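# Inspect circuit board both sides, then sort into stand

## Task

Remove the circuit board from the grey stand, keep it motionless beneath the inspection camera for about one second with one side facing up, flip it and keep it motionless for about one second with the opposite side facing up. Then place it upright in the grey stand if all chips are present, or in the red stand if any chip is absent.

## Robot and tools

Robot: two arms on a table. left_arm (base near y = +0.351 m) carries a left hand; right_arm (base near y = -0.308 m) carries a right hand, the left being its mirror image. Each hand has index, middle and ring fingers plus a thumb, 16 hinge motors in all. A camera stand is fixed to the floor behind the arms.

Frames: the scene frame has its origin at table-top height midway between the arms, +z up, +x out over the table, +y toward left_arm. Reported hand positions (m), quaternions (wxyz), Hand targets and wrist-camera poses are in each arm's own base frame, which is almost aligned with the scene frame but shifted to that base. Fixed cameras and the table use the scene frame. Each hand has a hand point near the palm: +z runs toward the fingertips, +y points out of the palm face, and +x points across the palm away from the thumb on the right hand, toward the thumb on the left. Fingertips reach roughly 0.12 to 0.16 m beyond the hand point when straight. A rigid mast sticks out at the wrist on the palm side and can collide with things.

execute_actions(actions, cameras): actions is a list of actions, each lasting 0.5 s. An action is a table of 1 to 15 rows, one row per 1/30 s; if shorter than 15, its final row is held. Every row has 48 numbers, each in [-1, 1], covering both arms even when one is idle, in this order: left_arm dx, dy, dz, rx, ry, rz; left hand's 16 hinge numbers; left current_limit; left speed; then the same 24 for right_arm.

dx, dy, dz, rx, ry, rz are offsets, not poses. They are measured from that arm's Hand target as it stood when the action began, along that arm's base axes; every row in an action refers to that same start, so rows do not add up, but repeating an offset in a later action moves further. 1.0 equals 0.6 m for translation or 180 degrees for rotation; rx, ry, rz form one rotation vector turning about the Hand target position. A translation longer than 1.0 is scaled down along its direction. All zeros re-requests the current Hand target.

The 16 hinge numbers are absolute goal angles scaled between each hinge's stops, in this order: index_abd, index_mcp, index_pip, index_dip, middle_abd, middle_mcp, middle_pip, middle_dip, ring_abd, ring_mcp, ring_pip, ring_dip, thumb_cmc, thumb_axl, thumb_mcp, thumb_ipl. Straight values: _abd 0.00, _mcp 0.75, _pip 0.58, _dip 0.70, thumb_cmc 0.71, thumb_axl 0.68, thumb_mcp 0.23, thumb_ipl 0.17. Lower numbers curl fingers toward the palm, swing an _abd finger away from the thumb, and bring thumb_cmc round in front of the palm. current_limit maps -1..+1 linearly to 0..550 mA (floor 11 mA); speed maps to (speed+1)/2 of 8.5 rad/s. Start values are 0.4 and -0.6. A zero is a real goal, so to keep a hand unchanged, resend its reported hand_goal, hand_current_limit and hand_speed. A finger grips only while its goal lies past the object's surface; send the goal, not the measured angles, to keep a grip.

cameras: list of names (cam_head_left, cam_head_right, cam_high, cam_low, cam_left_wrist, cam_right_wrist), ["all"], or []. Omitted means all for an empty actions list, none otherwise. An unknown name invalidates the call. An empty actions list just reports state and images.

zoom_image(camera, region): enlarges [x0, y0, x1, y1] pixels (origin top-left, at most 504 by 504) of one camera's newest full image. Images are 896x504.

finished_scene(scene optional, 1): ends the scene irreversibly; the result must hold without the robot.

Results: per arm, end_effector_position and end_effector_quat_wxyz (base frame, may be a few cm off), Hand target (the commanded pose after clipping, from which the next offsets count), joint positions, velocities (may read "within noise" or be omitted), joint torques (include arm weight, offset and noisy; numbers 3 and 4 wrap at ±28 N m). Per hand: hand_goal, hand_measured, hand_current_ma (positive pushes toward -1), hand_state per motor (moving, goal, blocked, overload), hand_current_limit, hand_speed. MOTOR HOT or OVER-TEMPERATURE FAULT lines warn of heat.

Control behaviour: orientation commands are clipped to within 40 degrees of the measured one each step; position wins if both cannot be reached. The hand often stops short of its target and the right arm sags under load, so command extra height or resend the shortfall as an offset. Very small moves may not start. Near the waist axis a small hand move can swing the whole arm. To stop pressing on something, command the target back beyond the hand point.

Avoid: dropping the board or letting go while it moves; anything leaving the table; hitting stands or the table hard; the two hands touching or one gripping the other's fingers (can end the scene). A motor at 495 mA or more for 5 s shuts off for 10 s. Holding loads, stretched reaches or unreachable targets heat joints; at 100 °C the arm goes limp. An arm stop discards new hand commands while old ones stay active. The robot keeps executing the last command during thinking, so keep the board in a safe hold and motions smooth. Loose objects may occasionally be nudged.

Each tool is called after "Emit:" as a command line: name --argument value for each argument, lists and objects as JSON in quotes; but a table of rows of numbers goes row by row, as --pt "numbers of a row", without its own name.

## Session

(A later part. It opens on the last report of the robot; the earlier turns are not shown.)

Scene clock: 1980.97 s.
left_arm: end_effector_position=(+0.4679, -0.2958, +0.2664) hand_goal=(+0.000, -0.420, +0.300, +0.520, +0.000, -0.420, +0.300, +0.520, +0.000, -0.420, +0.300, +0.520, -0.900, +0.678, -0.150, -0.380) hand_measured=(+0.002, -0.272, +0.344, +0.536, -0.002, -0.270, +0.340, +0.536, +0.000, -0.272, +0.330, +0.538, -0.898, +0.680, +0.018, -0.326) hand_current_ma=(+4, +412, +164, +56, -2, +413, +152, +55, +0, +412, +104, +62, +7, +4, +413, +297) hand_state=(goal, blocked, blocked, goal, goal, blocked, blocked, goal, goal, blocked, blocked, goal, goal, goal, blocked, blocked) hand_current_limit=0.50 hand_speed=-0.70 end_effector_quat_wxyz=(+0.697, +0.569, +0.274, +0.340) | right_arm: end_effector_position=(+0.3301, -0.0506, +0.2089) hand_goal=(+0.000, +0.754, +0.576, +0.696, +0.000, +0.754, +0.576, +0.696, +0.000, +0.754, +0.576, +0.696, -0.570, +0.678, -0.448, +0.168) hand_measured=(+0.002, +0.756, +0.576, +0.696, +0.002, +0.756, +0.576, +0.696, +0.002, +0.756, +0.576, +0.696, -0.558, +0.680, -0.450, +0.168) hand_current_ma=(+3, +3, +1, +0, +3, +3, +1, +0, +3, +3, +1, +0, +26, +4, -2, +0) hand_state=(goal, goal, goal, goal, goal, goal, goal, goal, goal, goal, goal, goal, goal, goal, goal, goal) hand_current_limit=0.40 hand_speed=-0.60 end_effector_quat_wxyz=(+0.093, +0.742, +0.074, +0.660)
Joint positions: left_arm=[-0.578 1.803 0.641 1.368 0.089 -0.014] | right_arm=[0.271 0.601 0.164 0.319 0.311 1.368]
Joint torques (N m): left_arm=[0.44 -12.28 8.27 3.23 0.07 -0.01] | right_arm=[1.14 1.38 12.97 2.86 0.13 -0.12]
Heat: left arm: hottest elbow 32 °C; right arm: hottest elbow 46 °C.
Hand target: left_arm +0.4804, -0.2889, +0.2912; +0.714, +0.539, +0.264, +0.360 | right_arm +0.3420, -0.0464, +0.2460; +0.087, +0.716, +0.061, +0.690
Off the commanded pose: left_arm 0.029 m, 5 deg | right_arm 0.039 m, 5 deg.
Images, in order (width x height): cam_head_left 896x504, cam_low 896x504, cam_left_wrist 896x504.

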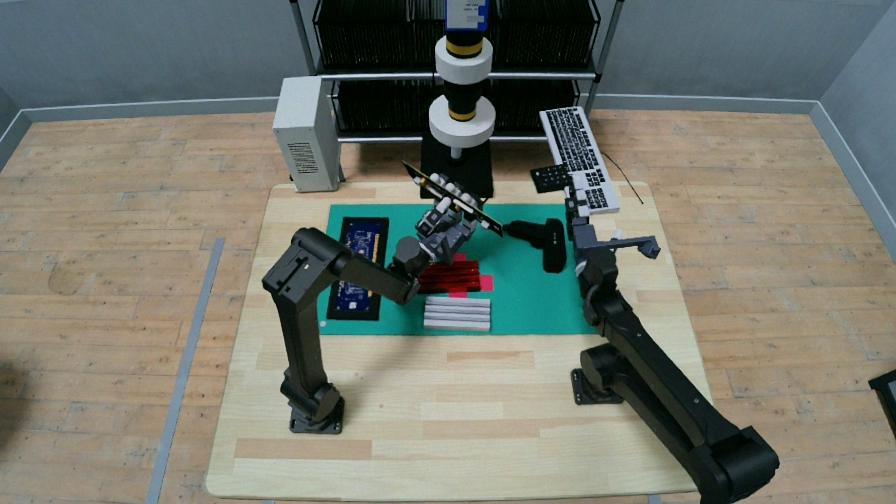

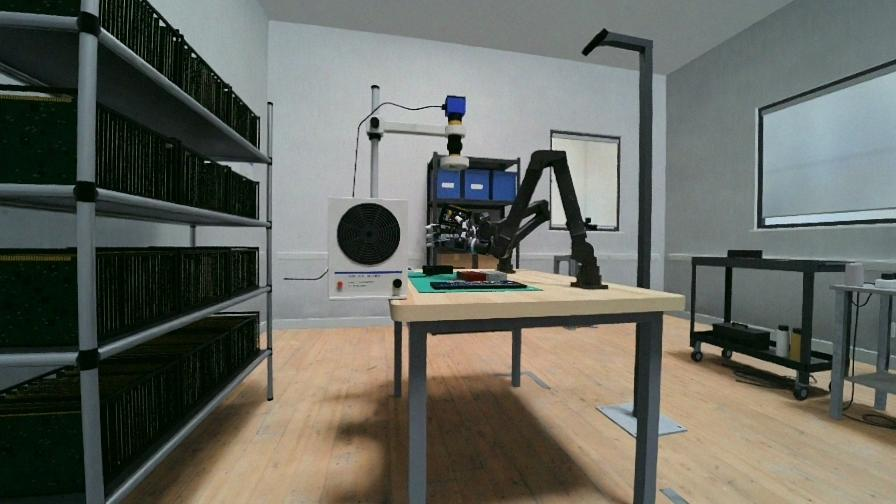

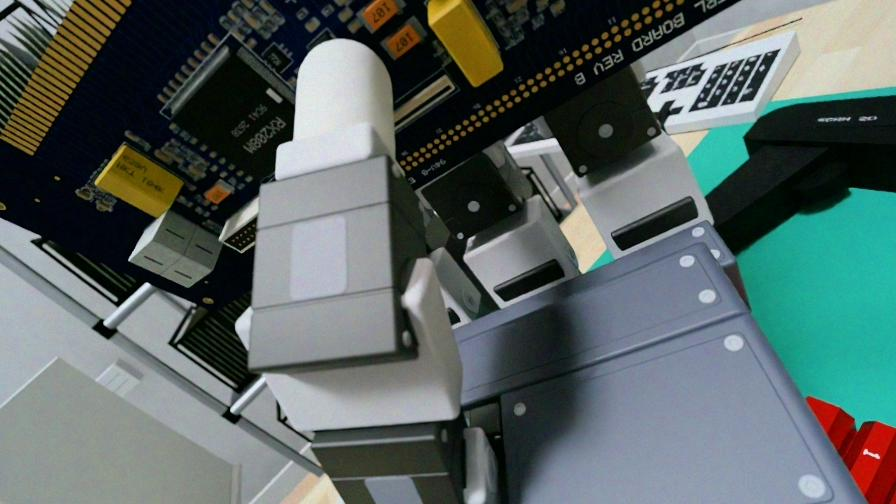

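Emit:
execute_actions --actions '[[[0.081,-0.048,0.015,-0.0229,-0.0381,0,0,-0.42,0.3,0.52,0,-0.42,0.3,0.52,0,-0.42,0.3,0.52,-0.9,0.678,-0.15,-0.38,0.5,-0.7,0,0,0,0,0,0,0,0.754,0.576,0.696,0,0.754,0.576,0.696,0,0.754,0.576,0.696,-0.571,0.678,-0.449,0.168,0.4,-0.6]],[[0,0,0,0,0,0,0,-0.42,0.3,0.52,0,-0.42,0.3,0.52,0,-0.42,0.3,0.52,-0.9,0.678,-0.15,-0.38,0.5,-0.7,0,0,0,0,0,0,0,0.754,0.576,0.696,0,0.754,0.576,0.696,0,0.754,0.576,0.696,-0.571,0.678,-0.449,0.168,0.4,-0.6]]]' --cameras '["cam_head_left","cam_low"]'

Scene clock: 2031.60 s.
left_arm: end_effector_position=(+0.5165, -0.3259, +0.2803) hand_goal=(+0.000, -0.420, +0.300, +0.520, +0.000, -0.420, +0.300, +0.520, +0.000, -0.420, +0.300, +0.520, -0.900, +0.678, -0.150, -0.380) hand_measured=(+0.002, -0.272, +0.344, +0.536, -0.002, -0.272, +0.340, +0.536, +0.000, -0.274, +0.330, +0.538, -0.898, +0.680, +0.020, -0.328) hand_current_ma=(+4, +413, +164, +56, -2, +413, +152, +55, +0, +412, +103, +62, +7, +4, +413, +281) hand_state=(goal, blocked, blocked, goal, goal, blocked, blocked, goal, goal, blocked, blocked, goal, goal, goal, blocked, blocked) hand_current_limit=0.50 hand_speed=-0.70 end_effector_quat_wxyz=(+0.735, +0.519, +0.244, +0.363) | right_arm: end_effector_position=(+0.3301, -0.0506, +0.2089) hand_goal=(+0.000, +0.754, +0.576, +0.696, +0.000, +0.754, +0.576, +0.696, +0.000, +0.754, +0.576, +0.696, -0.570, +0.678, -0.448, +0.168) hand_measured=(+0.002, +0.756, +0.576, +0.696, +0.002, +0.756, +0.576, +0.696, +0.002, +0.756, +0.576, +0.696, -0.558, +0.680, -0.450, +0.168) hand_current_ma=(+3, +3, +1, +0, +3, +3, +1, +0, +3, +3, +1, +0, +26, +4, -2, +0) hand_state=(goal, goal, goal, goal, goal, goal, goal, goal, goal, goal, goal, goal, goal, goal, goal, goal) hand_current_limit=0.40 hand_speed=-0.60 end_effector_quat_wxyz=(+0.093, +0.742, +0.074, +0.660)
Joint positions: left_arm=[-0.575 1.964 0.872 1.443 0.092 -0.014] | right_arm=[0.271 0.601 0.164 0.319 0.311 1.368]
Joint torques (N m): left_arm=[0.38 -14.68 8.98 3.03 0.09 -0.01] | right_arm=[0.67 1.44 12.81 2.84 0.12 -0.13]
Heat: left arm: hottest elbow 31 °C; right arm: hottest elbow 46 °C.
Hand target: left_arm +0.5290, -0.3177, +0.3002; +0.748, +0.490, +0.234, +0.382 | right_arm +0.3420, -0.0464, +0.2460; +0.087, +0.716, +0.061, +0.690
Off the commanded pose: left_arm 0.025 m, 4 deg | right_arm 0.039 m, 5 deg.
Images, in order (width x height): cam_head_left 896x504, cam_low 896x504.

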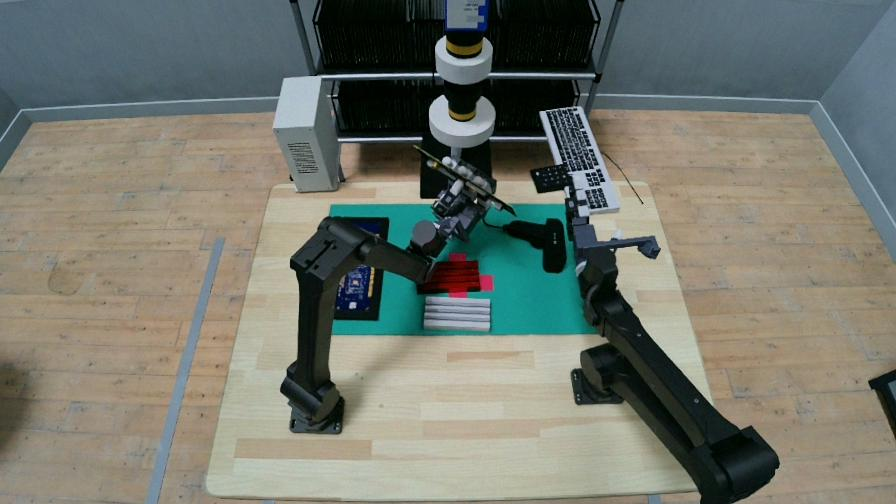

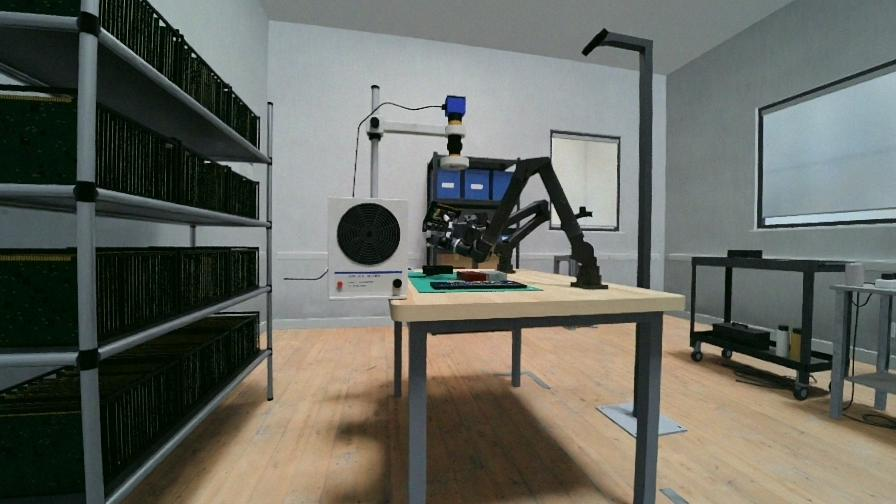

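Emit:
execute_actions --actions '[[[-0.081,0.048,-0.015,0.0229,0.0381,0,0,-0.42,0.3,0.52,0,-0.42,0.3,0.52,0,-0.42,0.3,0.52,-0.9,0.678,-0.15,-0.38,0.5,-0.7,0,0,0,0,0,0,0,0.754,0.576,0.696,0,0.754,0.576,0.696,0,0.754,0.576,0.696,-0.571,0.678,-0.449,0.168,0.4,-0.6]],[[0.0055,-0.023,-0.025,0.0736,0.1178,-0.0055,0,-0.42,0.3,0.52,0,-0.42,0.3,0.52,0,-0.42,0.3,0.52,-0.9,0.678,-0.15,-0.38,0.5,-0.7,0,0,0,0,0,0,0,0.754,0.576,0.696,0,0.754,0.576,0.696,0,0.754,0.576,0.696,-0.571,0.678,-0.449,0.168,0.4,-0.6]],[[-0.0005,-0.0195,-0.005,0.0757,0.1165,-0.0055,0,-0.42,0.3,0.52,0,-0.42,0.3,0.52,0,-0.42,0.3,0.52,-0.9,0.678,-0.15,-0.38,0.5,-0.7,0,0,0,0,0,0,0,0.754,0.576,0.696,0,0.754,0.576,0.696,0,0.754,0.576,0.696,-0.571,0.678,-0.449,0.168,0.4,-0.6]],[[-0.034,0.003,-0.06,0.0777,0.1151,-0.0055,0,-0.42,0.3,0.52,0,-0.42,0.3,0.52,0,-0.42,0.3,0.52,-0.9,0.678,-0.15,-0.38,0.5,-0.7,0,0,0,0,0,0,0,0.754,0.576,0.696,0,0.754,0.576,0.696,0,0.754,0.576,0.696,-0.571,0.678,-0.449,0.168,0.4,-0.6]],[[-0.052,-0.002,-0.047,0.0653,0.0899,-0.011,0,-0.42,0.3,0.52,0,-0.42,0.3,0.52,0,-0.42,0.3,0.52,-0.9,0.678,-0.15,-0.38,0.5,-0.7,0,0,0,0,0,0,0,0.754,0.576,0.696,0,0.754,0.576,0.696,0,0.754,0.576,0.696,-0.571,0.678,-0.449,0.168,0.4,-0.6]]]' --cameras '["cam_head_left","cam_low"]'

Scene clock: 2191.43 s.
left_arm: end_effector_position=(+0.4133, -0.2942, +0.1751) hand_goal=(+0.000, -0.420, +0.300, +0.520, +0.000, -0.420, +0.300, +0.520, +0.000, -0.420, +0.300, +0.520, -0.900, +0.678, -0.150, -0.380) hand_measured=(+0.002, -0.274, +0.344, +0.536, -0.002, -0.272, +0.340, +0.536, +0.000, -0.274, +0.330, +0.538, -0.898, +0.680, +0.022, -0.328) hand_current_ma=(+4, +413, +164, +56, -2, +413, +152, +55, +0, +413, +103, +62, +7, +4, +413, +276) hand_state=(goal, blocked, blocked, goal, goal, blocked, blocked, goal, goal, blocked, blocked, goal, goal, goal, blocked, blocked) hand_current_limit=0.50 hand_speed=-0.70 end_effector_quat_wxyz=(+0.078, +0.886, +0.456, -0.008) | right_arm: end_effector_position=(+0.3301, -0.0506, +0.2089) hand_goal=(+0.000, +0.754, +0.576, +0.696, +0.000, +0.754, +0.576, +0.696, +0.000, +0.754, +0.576, +0.696, -0.570, +0.678, -0.448, +0.168) hand_measured=(+0.002, +0.756, +0.576, +0.696, +0.002, +0.756, +0.576, +0.696, +0.002, +0.756, +0.576, +0.696, -0.558, +0.680, -0.450, +0.168) hand_current_ma=(+3, +3, +1, +0, +3, +3, +1, +0, +3, +3, +1, +0, +26, +4, -2, +0) hand_state=(goal, goal, goal, goal, goal, goal, goal, goal, goal, goal, goal, goal, goal, goal, goal, goal) hand_current_limit=0.40 hand_speed=-0.60 end_effector_quat_wxyz=(+0.093, +0.742, +0.074, +0.660)
Joint positions: left_arm=[-0.638 1.397 1.119 -1.16 0.083 -0.023] | right_arm=[0.271 0.601 0.164 0.319 0.311 1.368]
Joint torques (N m): left_arm=[-2.02 -10.05 14.06 0.7 0.2 -0.04] | right_arm=[1.03 1.49 12.78 2.81 0.1 -0.11]
Heat: left arm: hottest elbow 31 °C; right arm: hottest elbow 47 °C.
Hand target: left_arm +0.4318, -0.3138, +0.2090; +0.108, +0.886, +0.450, +0.003 | right_arm +0.3420, -0.0464, +0.2460; +0.087, +0.716, +0.061, +0.690
Off the commanded pose: left_arm 0.043 m, 4 deg | right_arm 0.039 m, 5 deg.
Images, in order (width x height): cam_head_left 896x504, cam_low 896x504.

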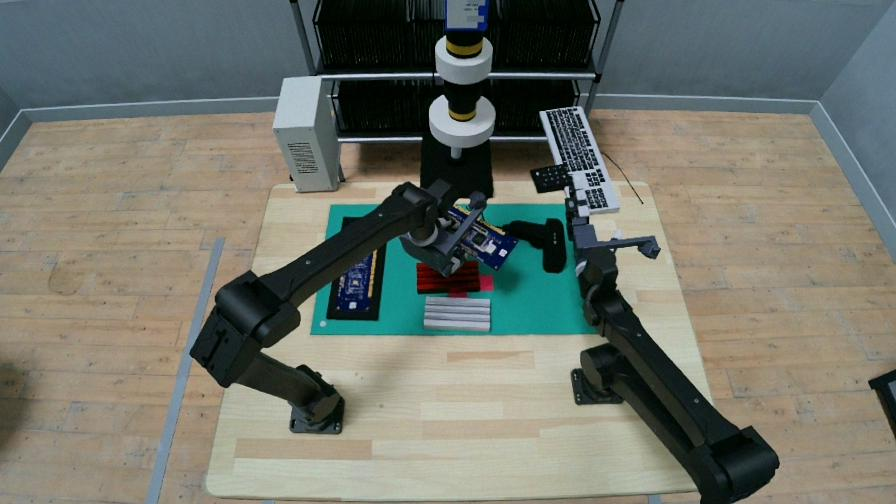

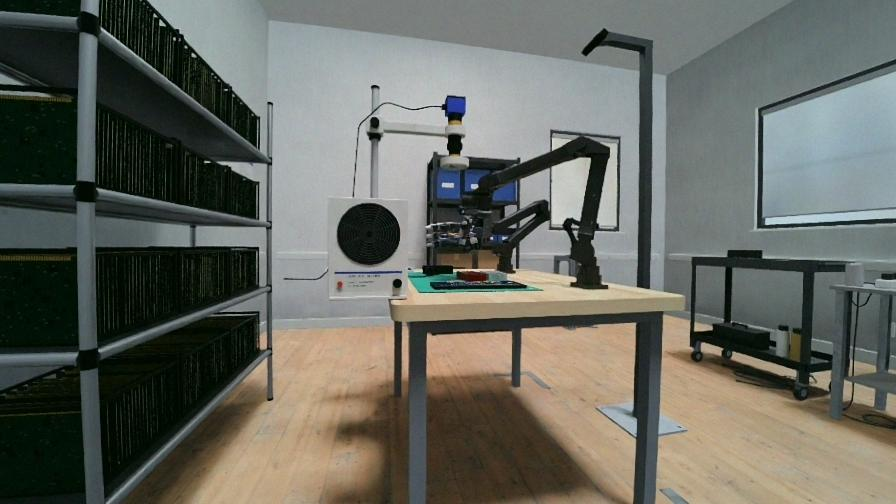

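Emit:
execute_actions --actions '[[[-0.137,-0.061,-0.015,0.033,0.045,-0.122,0,-0.42,0.3,0.52,0,-0.42,0.3,0.52,0,-0.42,0.3,0.52,-0.9,0.678,-0.15,-0.38,0.5,-0.7,0,0,0,0,0,0,0,0.754,0.576,0.696,0,0.754,0.576,0.696,0,0.754,0.576,0.696,-0.571,0.678,-0.449,0.168,0.4,-0.6]],[[-0.1145,-0.062,0,0,0,-0.119,0,-0.42,0.3,0.52,0,-0.42,0.3,0.52,0,-0.42,0.3,0.52,-0.9,0.678,-0.15,-0.38,0.5,-0.7,0,0,0,0,0,0,0,0.754,0.576,0.696,0,0.754,0.576,0.696,0,0.754,0.576,0.696,-0.571,0.678,-0.449,0.168,0.4,-0.6]],[[-0.1147,-0.042,0,0,0,-0.119,0,-0.42,0.3,0.52,0,-0.42,0.3,0.52,0,-0.42,0.3,0.52,-0.9,0.678,-0.15,-0.38,0.5,-0.7,0,0,0,0,0,0,0,0.754,0.576,0.696,0,0.754,0.576,0.696,0,0.754,0.576,0.696,-0.571,0.678,-0.449,0.168,0.4,-0.6]]]' --cameras '["cam_head_left","cam_low"]'

Scene clock: 2220.07 s.
left_arm: end_effector_position=(+0.2011, -0.3953, +0.1736) hand_goal=(+0.000, -0.420, +0.300, +0.520, +0.000, -0.420, +0.300, +0.520, +0.000, -0.420, +0.300, +0.520, -0.900, +0.678, -0.150, -0.380) hand_measured=(+0.002, -0.274, +0.344, +0.536, +0.000, -0.272, +0.340, +0.536, +0.000, -0.274, +0.330, +0.538, -0.898, +0.680, +0.022, -0.328) hand_current_ma=(+4, +413, +164, +56, -1, +413, +152, +55, +0, +412, +103, +62, +7, +4, +412, +276) hand_state=(goal, blocked, blocked, goal, goal, blocked, blocked, goal, goal, blocked, blocked, goal, goal, goal, blocked, blocked) hand_current_limit=0.50 hand_speed=-0.70 end_effector_quat_wxyz=(-0.018, +0.993, -0.081, -0.081) | right_arm: end_effector_position=(+0.3301, -0.0506, +0.2089) hand_goal=(+0.000, +0.754, +0.576, +0.696, +0.000, +0.754, +0.576, +0.696, +0.000, +0.754, +0.576, +0.696, -0.570, +0.678, -0.448, +0.168) hand_measured=(+0.002, +0.756, +0.576, +0.696, +0.002, +0.756, +0.576, +0.696, +0.002, +0.756, +0.576, +0.696, -0.558, +0.680, -0.450, +0.168) hand_current_ma=(+3, +3, +1, +0, +3, +3, +1, +0, +3, +3, +1, +0, +26, +4, -2, +0) hand_state=(goal, goal, goal, goal, goal, goal, goal, goal, goal, goal, goal, goal, goal, goal, goal, goal) hand_current_limit=0.40 hand_speed=-0.60 end_effector_quat_wxyz=(+0.093, +0.742, +0.074, +0.660)
Joint positions: left_arm=[-0.961 1.4 1.158 -1.459 0.102 0.78] | right_arm=[0.271 0.601 0.164 0.319 0.311 1.368]
Joint torques (N m): left_arm=[-1.26 -9.76 12.55 0.02 0.36 0.12] | right_arm=[1.55 2.02 12.92 2.84 0.12 -0.15]
Heat: left arm: hottest elbow 34 °C; right arm: hottest elbow 47 °C.
Hand target: left_arm +0.2121, -0.4128, +0.2000; +0.007, +0.994, -0.090, -0.063 | right_arm +0.3420, -0.0464, +0.2460; +0.087, +0.716, +0.061, +0.690
Off the commanded pose: left_arm 0.034 m, 4 deg | right_arm 0.039 m, 5 deg.
Images, in order (width x height): cam_head_left 896x504, cam_low 896x504.

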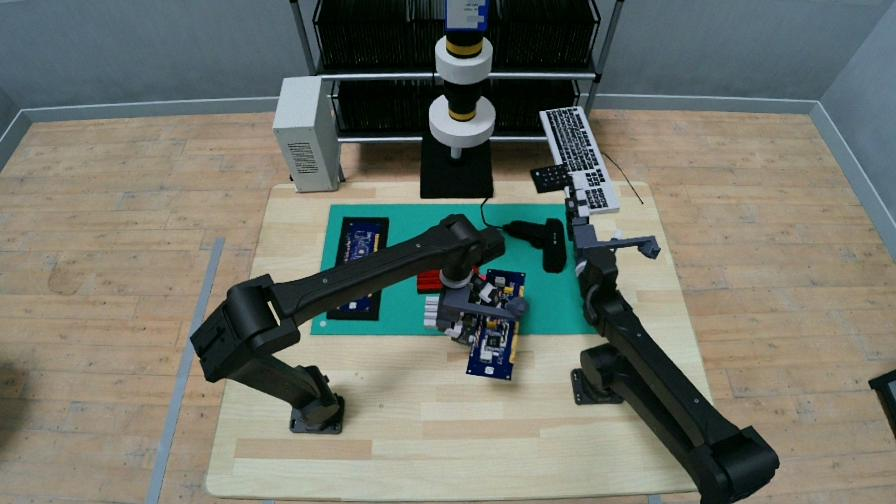

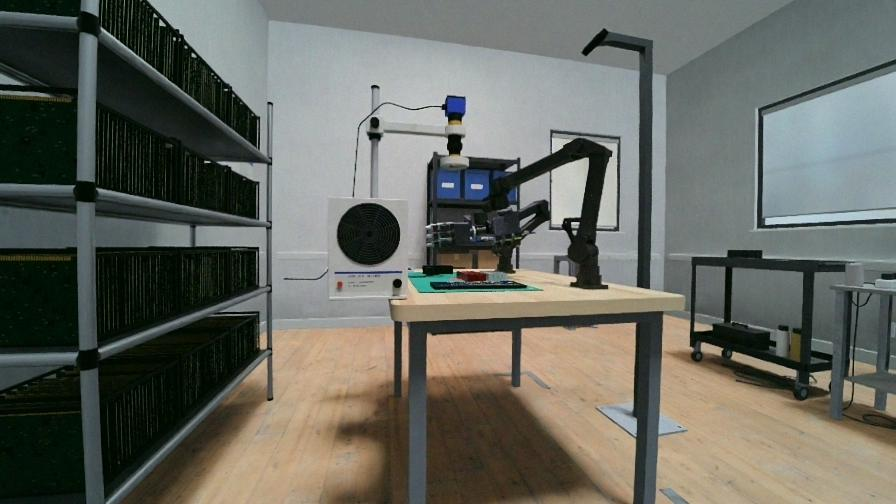

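Emit:
execute_actions --actions '[[[-0.1128,-0.0233,0.02,0,0,-0.119,0,-0.42,0.3,0.52,0,-0.42,0.3,0.52,0,-0.42,0.3,0.52,-0.9,0.678,-0.15,-0.38,0.5,-0.7,0,0,0,0,0,0,0,0.754,0.576,0.696,0,0.754,0.576,0.696,0,0.754,0.576,0.696,-0.571,0.678,-0.449,0.168,0.4,-0.6]],[[-0.1025,-0.0045,0,0,0,-0.119,0,-0.42,0.3,0.52,0,-0.42,0.3,0.52,0,-0.42,0.3,0.52,-0.9,0.678,-0.15,-0.38,0.5,-0.7,0,0,0,0,0,0,0,0.754,0.576,0.696,0,0.754,0.576,0.696,0,0.754,0.576,0.696,-0.571,0.678,-0.449,0.168,0.4,-0.6]],[[-0.0857,0.0047,0,0,0,-0.119,0,-0.42,0.3,0.52,0,-0.42,0.3,0.52,0,-0.42,0.3,0.52,-0.9,0.678,-0.15,-0.38,0.5,-0.7,0,0,0,0,0,0,0,0.754,0.576,0.696,0,0.754,0.576,0.696,0,0.754,0.576,0.696,-0.571,0.678,-0.449,0.168,0.4,-0.6]]]' --cameras '["cam_head_left","cam_low"]'

Scene clock: 2229.03 s.
left_arm: end_effector_position=(+0.0270, -0.4088, +0.1905) hand_goal=(+0.000, -0.420, +0.300, +0.520, +0.000, -0.420, +0.300, +0.520, +0.000, -0.420, +0.300, +0.520, -0.900, +0.678, -0.150, -0.380) hand_measured=(+0.002, -0.274, +0.344, +0.536, +0.000, -0.272, +0.340, +0.536, +0.000, -0.274, +0.330, +0.538, -0.898, +0.680, +0.022, -0.328) hand_current_ma=(+4, +413, +164, +56, -1, +413, +152, +55, +0, +413, +103, +62, +7, +4, +413, +276) hand_state=(goal, blocked, blocked, goal, goal, blocked, blocked, goal, goal, blocked, blocked, goal, goal, goal, blocked, blocked) hand_current_limit=0.50 hand_speed=-0.70 end_effector_quat_wxyz=(-0.042, +0.798, -0.597, -0.072) | right_arm: end_effector_position=(+0.3301, -0.0506, +0.2089) hand_goal=(+0.000, +0.754, +0.576, +0.696, +0.000, +0.754, +0.576, +0.696, +0.000, +0.754, +0.576, +0.696, -0.570, +0.678, -0.448, +0.168) hand_measured=(+0.002, +0.756, +0.576, +0.696, +0.002, +0.756, +0.576, +0.696, +0.002, +0.756, +0.576, +0.696, -0.558, +0.680, -0.450, +0.168) hand_current_ma=(+3, +3, +1, +0, +3, +3, +1, +0, +3, +3, +1, +0, +26, +4, -2, +0) hand_state=(goal, goal, goal, goal, goal, goal, goal, goal, goal, goal, goal, goal, goal, goal, goal, goal) hand_current_limit=0.40 hand_speed=-0.60 end_effector_quat_wxyz=(+0.093, +0.742, +0.074, +0.660)
Joint positions: left_arm=[-1.287 1.452 1.246 -1.531 0.019 1.571] | right_arm=[0.271 0.601 0.164 0.319 0.311 1.368]
Joint torques (N m): left_arm=[-1.32 -9.52 12.83 -0.43 0.32 0.14] | right_arm=[1.03 1.9 12.93 2.89 0.14 -0.13]
Heat: left arm: hottest elbow 35 °C; right arm: hottest elbow 47 °C.
Hand target: left_arm +0.0315, -0.4267, +0.2120; -0.028, +0.794, -0.605, -0.057 | right_arm +0.3420, -0.0464, +0.2460; +0.087, +0.716, +0.061, +0.690
Off the commanded pose: left_arm 0.028 m, 3 deg | right_arm 0.039 m, 5 deg.
Images, in order (width x height): cam_head_left 896x504, cam_low 896x504.

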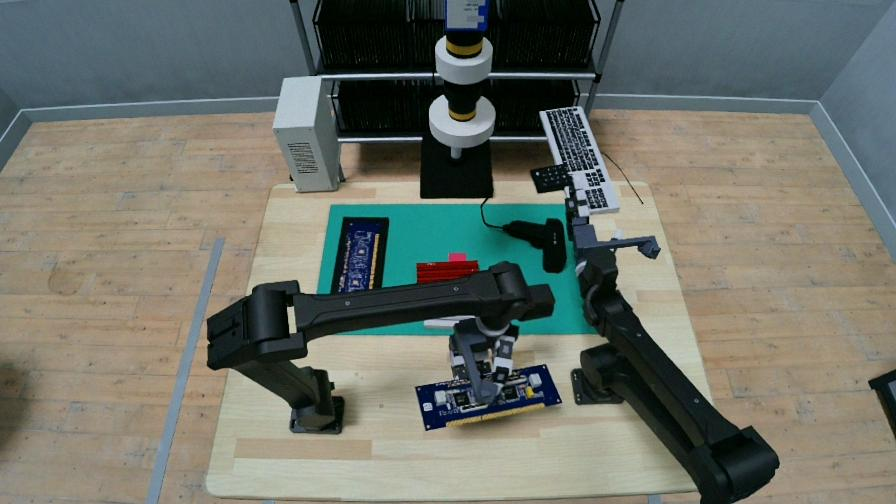

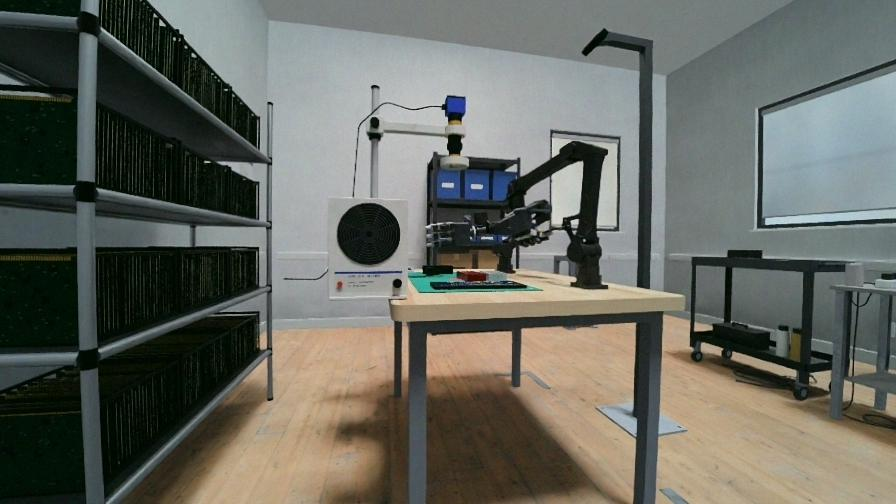

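Emit:
zoom_image --camera "cam_head_left" --region '[400, 340, 580, 450]'

Emit:
zoom_image --camera "cam_low" --region '[420, 180, 600, 290]'

Scaled by 2.800 from the camera's 896x504 image, which has a finer 1280x720 frame.

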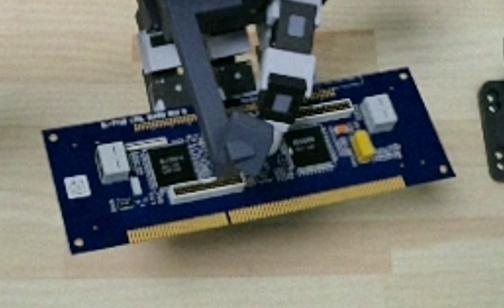

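Scaled by 2.800 from the camera's 896x504 image, which has a finer 1280x720 frame.

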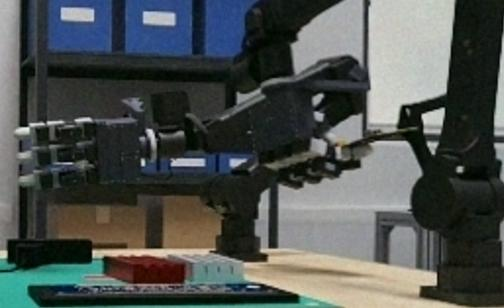

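Emit:
execute_actions --actions '[[[0,0,0,0,0,0,0,-0.42,0.3,0.52,0,-0.34,0.3,0.52,0,-0.26,0.3,0.52,-0.9,0.678,-0.15,-0.38,0.5,-0.7,0,0,0,0,0,0,0,0.754,0.576,0.696,0,0.754,0.576,0.696,0,0.754,0.576,0.696,-0.571,0.678,-0.449,0.168,0.4,-0.6]]]' --cameras '["cam_left_wrist","cam_head_left","cam_low"]'

Scene clock: 2277.03 s.
left_arm: end_effector_position=(+0.0270, -0.4087, +0.1905) hand_goal=(+0.000, -0.420, +0.300, +0.520, +0.000, -0.340, +0.300, +0.520, +0.000, -0.260, +0.300, +0.520, -0.900, +0.678, -0.150, -0.380) hand_measured=(+0.002, -0.280, +0.344, +0.534, +0.000, -0.272, +0.340, +0.536, +0.002, -0.234, +0.312, +0.526, -0.900, +0.680, +0.022, -0.332) hand_current_ma=(+4, +412, +164, +45, -1, +289, +152, +55, +3, +94, +40, +17, +2, +3, +413, +253) hand_state=(goal, blocked, blocked, goal, goal, blocked, blocked, goal, goal, blocked, goal, goal, goal, goal, blocked, blocked) hand_current_limit=0.50 hand_speed=-0.70 end_effector_quat_wxyz=(-0.042, +0.797, -0.598, -0.072) | right_arm: end_effector_position=(+0.3301, -0.0506, +0.2089) hand_goal=(+0.000, +0.754, +0.576, +0.696, +0.000, +0.754, +0.576, +0.696, +0.000, +0.754, +0.576, +0.696, -0.570, +0.678, -0.448, +0.168) hand_measured=(+0.002, +0.756, +0.576, +0.696, +0.002, +0.756, +0.576, +0.696, +0.002, +0.756, +0.576, +0.696, -0.558, +0.680, -0.450, +0.168) hand_current_ma=(+3, +3, +1, +0, +3, +3, +1, +0, +3, +3, +1, +0, +26, +4, -2, +0) hand_state=(goal, goal, goal, goal, goal, goal, goal, goal, goal, goal, goal, goal, goal, goal, goal, goal) hand_current_limit=0.40 hand_speed=-0.60 end_effector_quat_wxyz=(+0.093, +0.742, +0.074, +0.660)
Joint positions: left_arm=[-1.287 1.452 1.246 -1.531 0.019 1.573] | right_arm=[0.271 0.601 0.164 0.319 0.311 1.368]
Joint torques (N m): left_arm=[-1.32 -9.47 12.89 -0.46 0.36 0.13] | right_arm=[1.03 1.55 13.05 2.91 0.16 -0.14]
Heat: left arm: hottest elbow 37 °C; right arm: hottest elbow 47 °C.
Hand target: left_arm +0.0315, -0.4267, +0.2120; -0.028, +0.794, -0.605, -0.057 | right_arm +0.3420, -0.0464, +0.2460; +0.087, +0.716, +0.061, +0.690
Off the commanded pose: left_arm 0.028 m, 3 deg | right_arm 0.039 m, 5 deg.
Images, in order (width x height): cam_head_left 896x504, cam_low 896x504, cam_left_wrist 896x504.

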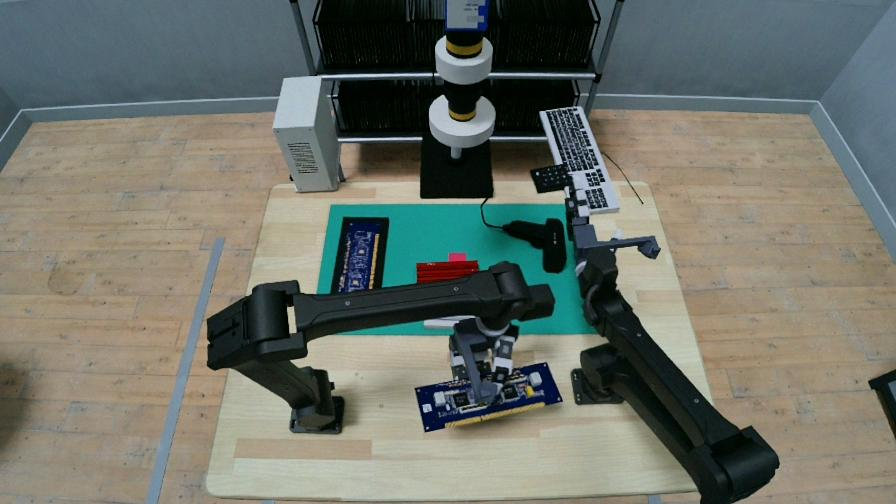

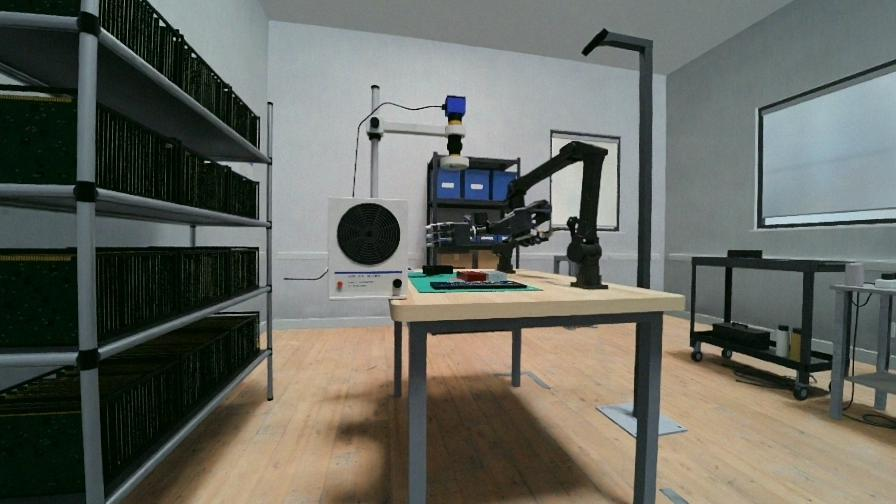

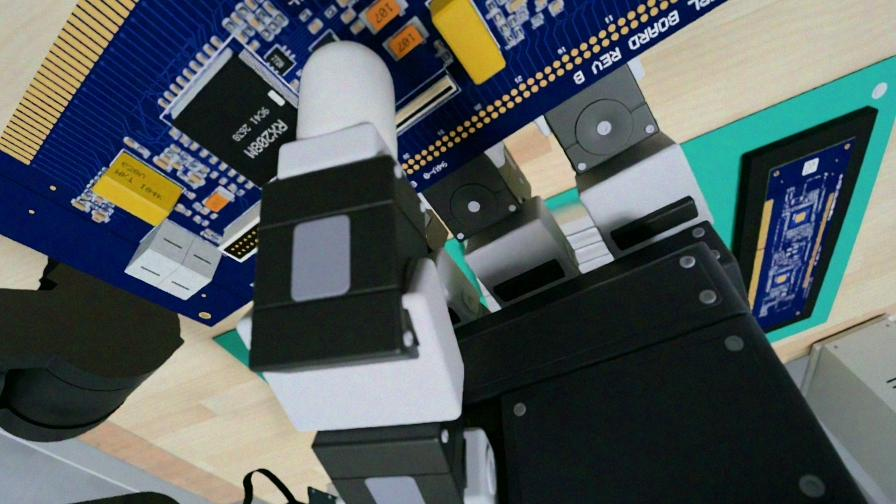

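Emit:
execute_actions --actions '[[[0,0,0,0,0,0,0,-0.42,0.3,0.52,0,-0.26,0.3,0.52,0,-0.18,0.3,0.52,-0.9,0.678,-0.15,-0.38,0.5,-0.7,0,0,0,0,0,0,0,0.754,0.576,0.696,0,0.754,0.576,0.696,0,0.754,0.576,0.696,-0.571,0.678,-0.449,0.168,0.4,-0.6]],[[0,0,0,0,0,0,0,-0.42,0.3,0.52,0,-0.22,0.3,0.52,0,-0.12,0.3,0.52,-0.9,0.678,-0.15,-0.38,0.5,-0.7,0,0,0,0,0,0,0,0.754,0.576,0.696,0,0.754,0.576,0.696,0,0.754,0.576,0.696,-0.571,0.678,-0.449,0.168,0.4,-0.6]]]' --cameras '["cam_left_wrist","cam_head_left"]'

Emit:
zoom_image --camera "cam_head_left" --region '[400, 340, 580, 450]'

Scene clock: 2286.00 s.
left_arm: end_effector_position=(+0.0269, -0.4086, +0.1905) hand_goal=(+0.000, -0.420, +0.300, +0.520, +0.000, -0.220, +0.300, +0.520, +0.000, -0.120, +0.300, +0.520, -0.900, +0.678, -0.150, -0.380) hand_measured=(+0.004, -0.282, +0.344, +0.534, +0.002, -0.208, +0.312, +0.524, +0.002, -0.100, +0.308, +0.524, -0.904, +0.676, -0.006, -0.350) hand_current_ma=(+11, +413, +164, +45, +2, +40, +36, +12, +3, +71, +21, +10, -10, -8, +412, +153) hand_state=(goal, blocked, blocked, goal, goal, goal, goal, goal, goal, goal, goal, goal, goal, goal, blocked, blocked) hand_current_limit=0.50 hand_speed=-0.70 end_effector_quat_wxyz=(-0.042, +0.797, -0.598, -0.072) | right_arm: end_effector_position=(+0.3301, -0.0506, +0.2089) hand_goal=(+0.000, +0.754, +0.576, +0.696, +0.000, +0.754, +0.576, +0.696, +0.000, +0.754, +0.576, +0.696, -0.570, +0.678, -0.448, +0.168) hand_measured=(+0.002, +0.756, +0.576, +0.696, +0.002, +0.756, +0.576, +0.696, +0.002, +0.756, +0.576, +0.696, -0.558, +0.680, -0.450, +0.168) hand_current_ma=(+3, +3, +1, +0, +3, +3, +1, +0, +3, +3, +1, +0, +26, +4, -2, +0) hand_state=(goal, goal, goal, goal, goal, goal, goal, goal, goal, goal, goal, goal, goal, goal, goal, goal) hand_current_limit=0.40 hand_speed=-0.60 end_effector_quat_wxyz=(+0.093, +0.742, +0.074, +0.660)
Joint positions: left_arm=[-1.287 1.452 1.246 -1.531 0.019 1.574] | right_arm=[0.271 0.601 0.164 0.319 0.311 1.368]
Joint torques (N m): left_arm=[-1.32 -9.52 12.88 -0.42 0.35 0.13] | right_arm=[1.32 1.2 13.01 2.93 0.12 -0.08]
Heat: left arm: hottest elbow 37 °C; right arm: hottest elbow 47 °C.
Hand target: left_arm +0.0315, -0.4267, +0.2120; -0.028, +0.794, -0.605, -0.057 | right_arm +0.3420, -0.0464, +0.2460; +0.087, +0.716, +0.061, +0.690
Off the commanded pose: left_arm 0.028 m, 2 deg | right_arm 0.039 m, 5 deg.
Images, in order (width x height): cam_head_left 896x504, cam_left_wrist 896x504.

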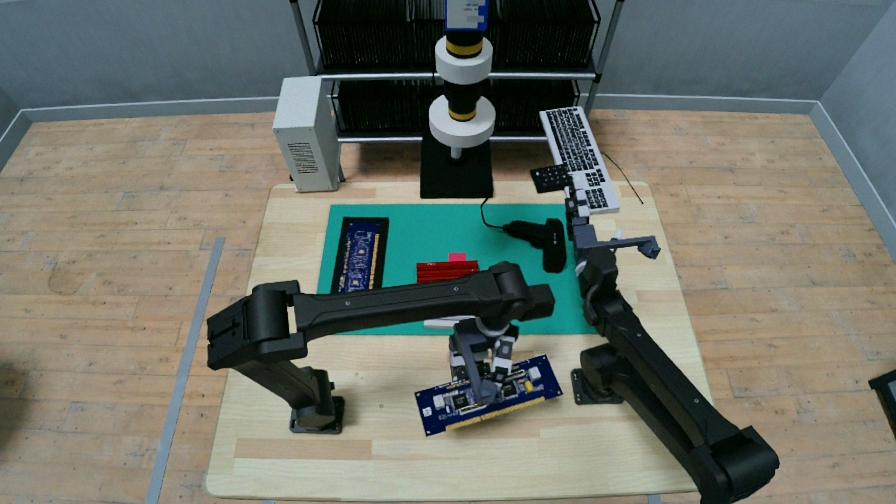

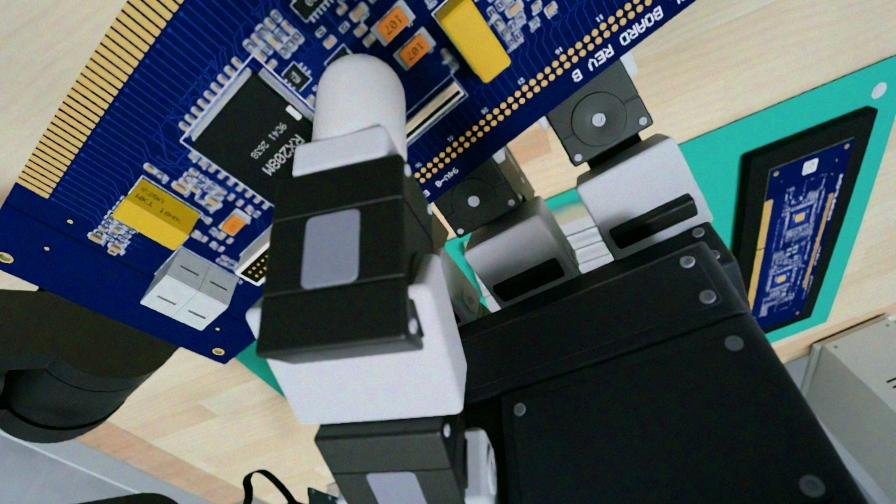

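Scaled by 2.800 from the camera's 896x504 image, which has a finer 1280x720 frame.

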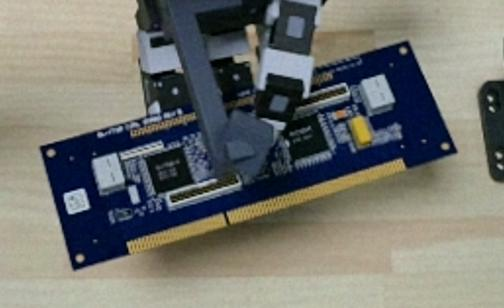

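Emit:
execute_actions --actions '[[[0,0,0,0,0,0,0,-0.42,0.3,0.52,0,-0.26,0.3,0.52,0,-0.15,0.3,0.52,-0.9,0.678,-0.2,-0.4,0.55,-0.7,0,0,0,0,0,0,0,0.754,0.576,0.696,0,0.754,0.576,0.696,0,0.754,0.576,0.696,-0.571,0.678,-0.449,0.168,0.4,-0.6]],[[0,0,0.04,0.043,-0.161,0,0,-0.42,0.3,0.52,0,-0.26,0.3,0.52,0,-0.15,0.3,0.52,-0.9,0.678,-0.2,-0.4,0.55,-0.7,0,0,0,0,0,0,0,0.754,0.576,0.696,0,0.754,0.576,0.696,0,0.754,0.576,0.696,-0.571,0.678,-0.449,0.168,0.4,-0.6]]]' --cameras '["cam_left_wrist","cam_head_left","cam_low"]'

Scene clock: 2301.67 s.
left_arm: end_effector_position=(+0.0299, -0.4136, +0.2115) hand_goal=(+0.000, -0.420, +0.300, +0.520, +0.000, -0.260, +0.300, +0.520, +0.000, -0.150, +0.300, +0.520, -0.900, +0.678, -0.200, -0.400) hand_measured=(+0.008, -0.282, +0.344, +0.534, +0.002, -0.214, +0.312, +0.524, +0.002, -0.112, +0.306, +0.524, -0.904, +0.676, -0.006, -0.356) hand_current_ma=(+21, +426, +164, +45, +6, +184, +36, +12, +3, +145, +16, +9, -9, -8, +426, +231) hand_state=(goal, blocked, blocked, goal, goal, blocked, goal, goal, goal, blocked, goal, goal, goal, goal, blocked, blocked) hand_current_limit=0.55 hand_speed=-0.70 end_effector_quat_wxyz=(-0.209, +0.773, -0.589, +0.106) | right_arm: end_effector_position=(+0.3301, -0.0506, +0.2089) hand_goal=(+0.000, +0.754, +0.576, +0.696, +0.000, +0.754, +0.576, +0.696, +0.000, +0.754, +0.576, +0.696, -0.570, +0.678, -0.448, +0.168) hand_measured=(+0.002, +0.756, +0.576, +0.696, +0.002, +0.756, +0.576, +0.696, +0.002, +0.756, +0.576, +0.696, -0.558, +0.680, -0.450, +0.168) hand_current_ma=(+3, +3, +1, +0, +3, +3, +1, +0, +3, +3, +1, +0, +26, +4, -2, +0) hand_state=(goal, goal, goal, goal, goal, goal, goal, goal, goal, goal, goal, goal, goal, goal, goal, goal) hand_current_limit=0.40 hand_speed=-0.60 end_effector_quat_wxyz=(+0.093, +0.742, +0.074, +0.660)
Joint positions: left_arm=[-1.506 1.447 1.352 -1.666 -0.435 1.326] | right_arm=[0.271 0.601 0.164 0.319 0.311 1.368]
Joint torques (N m): left_arm=[-0.5 -11.16 12.1 -0.4 -0.32 -0.06] | right_arm=[1.61 1.44 12.93 2.88 0.1 -0.11]
Heat: left arm: hottest elbow 37 °C; right arm: hottest elbow 47 °C.
Hand target: left_arm +0.0315, -0.4267, +0.2360; -0.231, +0.779, -0.574, +0.103 | right_arm +0.3420, -0.0464, +0.2460; +0.087, +0.716, +0.061, +0.690
Off the commanded pose: left_arm 0.028 m, 3 deg | right_arm 0.039 m, 5 deg.
joint sent to its limit (left arm) — joint 4 (wrist pitch), lower limit. The joint targets are off in position and orientation.
Images, in order (width x height): cam_head_left 896x504, cam_low 896x504, cam_left_wrist 896x504.

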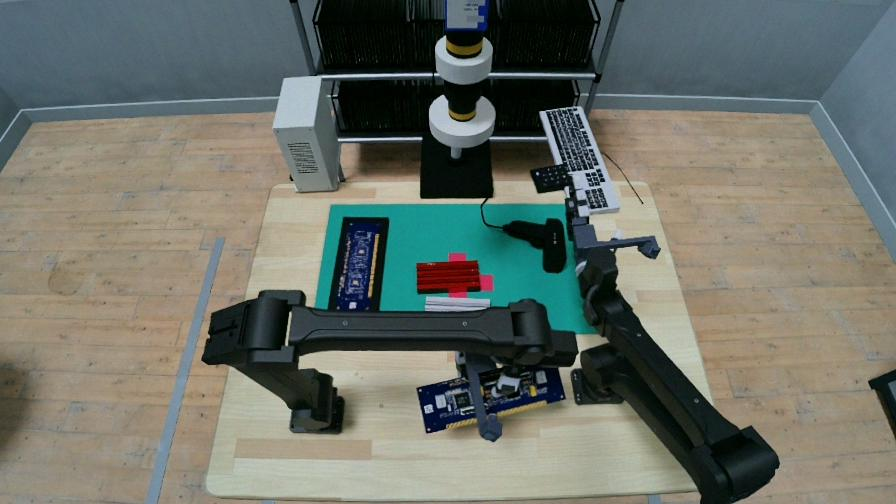

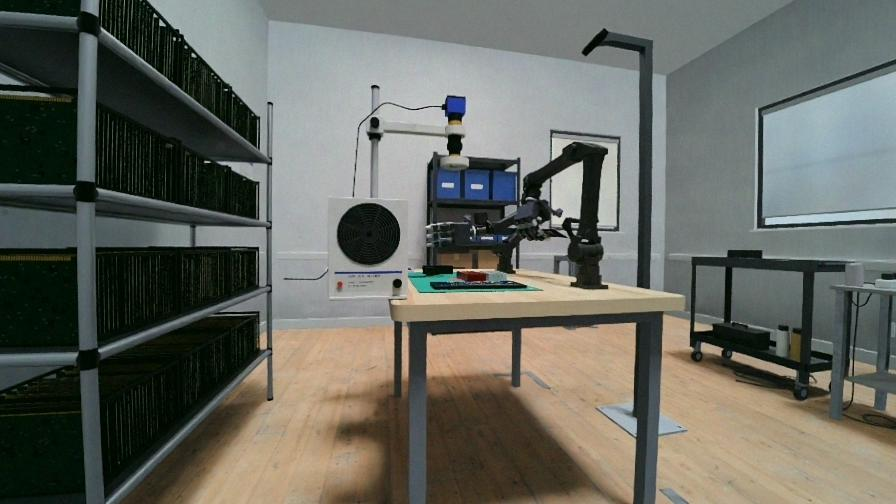

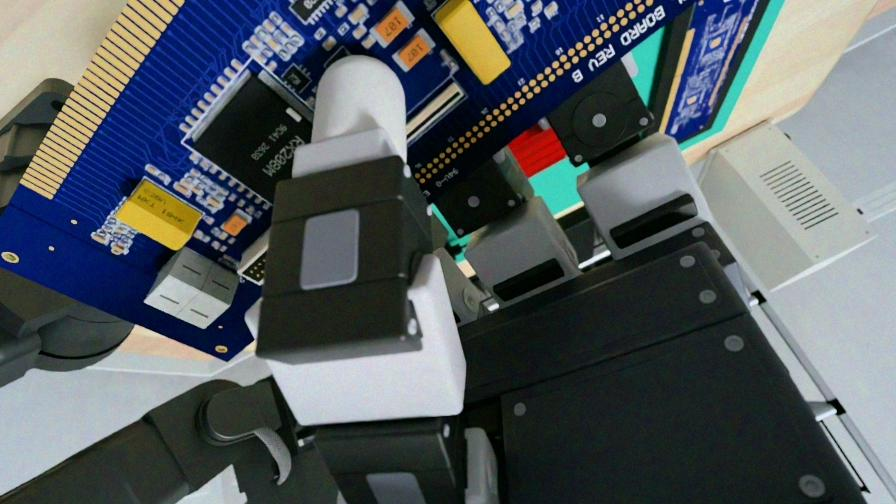

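Emit:
execute_actions --actions '[[[0.131,0.036,-0.018,0.0216,-0.0805,0,0,-0.42,0.3,0.52,0,-0.26,0.3,0.52,0,-0.15,0.3,0.52,-0.9,0.678,-0.2,-0.4,0.55,-0.7,0,0,0,0,0,0,0,0.754,0.576,0.696,0,0.754,0.576,0.696,0,0.754,0.576,0.696,-0.571,0.678,-0.449,0.168,0.4,-0.6]],[[0.133,0.033,0,0.0216,-0.0805,0,0,-0.42,0.3,0.52,0,-0.26,0.3,0.52,0,-0.15,0.3,0.52,-0.9,0.678,-0.2,-0.4,0.55,-0.7,0,0,0,0,0,0,0,0.754,0.576,0.696,0,0.754,0.576,0.696,0,0.754,0.576,0.696,-0.571,0.678,-0.449,0.168,0.4,-0.6]],[[0,0,0,0,0,0,0,-0.42,0.3,0.52,0,-0.26,0.3,0.52,0,-0.15,0.3,0.52,-0.9,0.678,-0.2,-0.4,0.55,-0.7,0,0,0,0,0,0,0,0.754,0.576,0.696,0,0.754,0.576,0.696,0,0.754,0.576,0.696,-0.571,0.678,-0.449,0.168,0.4,-0.6]]]' --cameras '["cam_left_wrist","cam_head_left","cam_low"]'

Scene clock: 2324.97 s.
left_arm: end_effector_position=(+0.1896, -0.3902, +0.2313) hand_goal=(+0.000, -0.420, +0.300, +0.520, +0.000, -0.260, +0.300, +0.520, +0.000, -0.150, +0.300, +0.520, -0.900, +0.678, -0.200, -0.400) hand_measured=(+0.010, -0.282, +0.344, +0.534, +0.004, -0.216, +0.312, +0.524, +0.002, -0.118, +0.304, +0.524, -0.902, +0.676, -0.006, -0.356) hand_current_ma=(+24, +426, +164, +45, +7, +179, +36, +12, +3, +119, +12, +9, -7, -8, +426, +231) hand_state=(goal, blocked, blocked, goal, goal, blocked, goal, goal, goal, blocked, goal, goal, goal, goal, blocked, blocked) hand_current_limit=0.55 hand_speed=-0.70 end_effector_quat_wxyz=(-0.395, +0.718, -0.505, +0.270) | right_arm: end_effector_position=(+0.3301, -0.0506, +0.2089) hand_goal=(+0.000, +0.754, +0.576, +0.696, +0.000, +0.754, +0.576, +0.696, +0.000, +0.754, +0.576, +0.696, -0.570, +0.678, -0.448, +0.168) hand_measured=(+0.002, +0.756, +0.576, +0.696, +0.002, +0.756, +0.576, +0.696, +0.002, +0.756, +0.576, +0.696, -0.558, +0.680, -0.450, +0.168) hand_current_ma=(+3, +3, +1, +0, +3, +3, +1, +0, +3, +3, +1, +0, +26, +4, -2, +0) hand_state=(goal, goal, goal, goal, goal, goal, goal, goal, goal, goal, goal, goal, goal, goal, goal, goal) hand_current_limit=0.40 hand_speed=-0.60 end_effector_quat_wxyz=(+0.093, +0.742, +0.074, +0.660)
Joint positions: left_arm=[-1.354 1.47 1.352 -1.669 -0.983 1.327] | right_arm=[0.271 0.601 0.164 0.319 0.311 1.368]
Joint torques (N m): left_arm=[-0.56 -10.23 6.94 -0.31 -1.18 -0.06] | right_arm=[1.14 1.9 12.92 2.95 0.1 -0.11]
Heat: left arm: hottest elbow 35 °C; right arm: hottest elbow 47 °C.
Hand target: left_arm +0.1899, -0.3853, +0.2252; -0.419, +0.711, -0.503, +0.255 | right_arm +0.3420, -0.0464, +0.2460; +0.087, +0.716, +0.061, +0.690
Off the commanded pose: left_arm 0.008 m, 3 deg | right_arm 0.039 m, 5 deg.
joint sent to its limit (left arm) — joint 4 (wrist pitch), lower limit. The joint targets are off in position, not in orientation.
Images, in order (width x height): cam_head_left 896x504, cam_low 896x504, cam_left_wrist 896x504.

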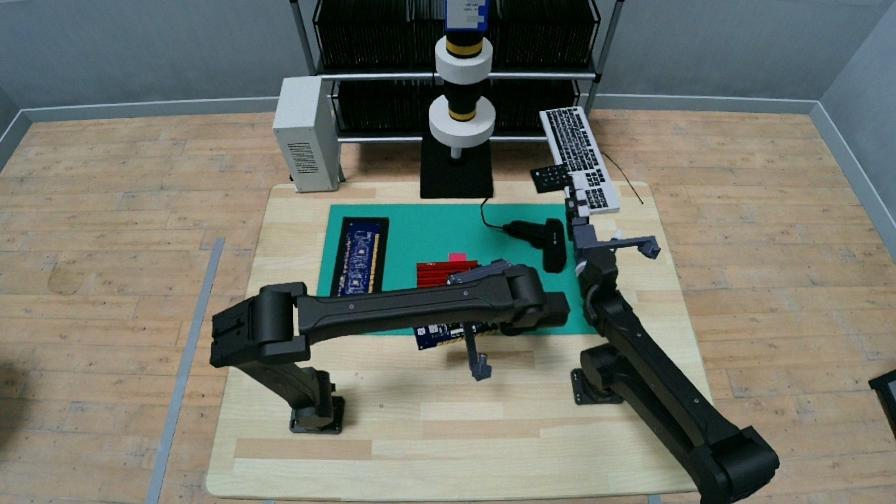

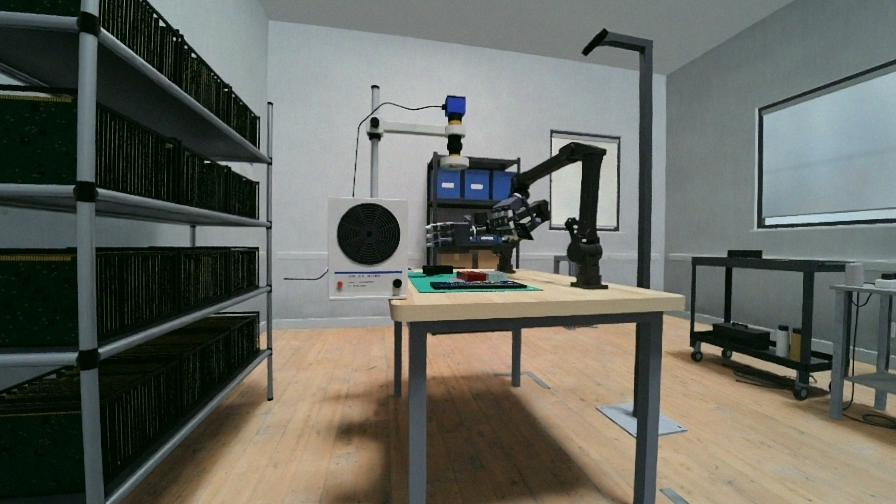

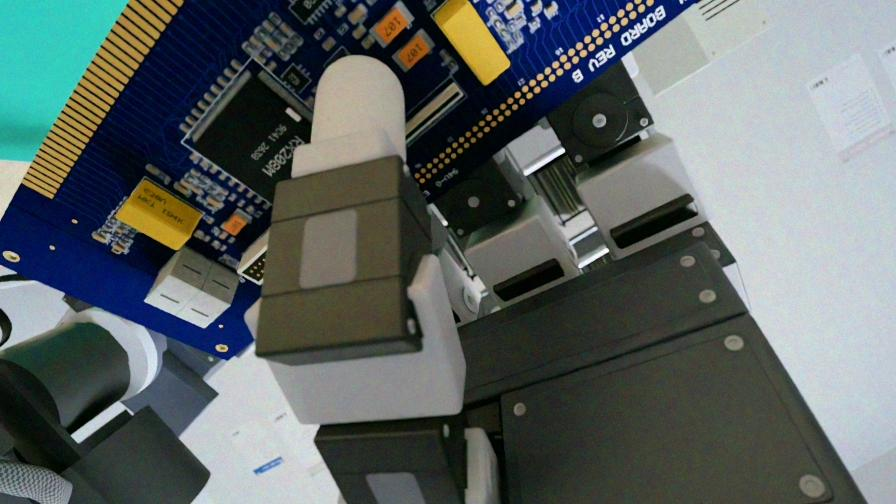

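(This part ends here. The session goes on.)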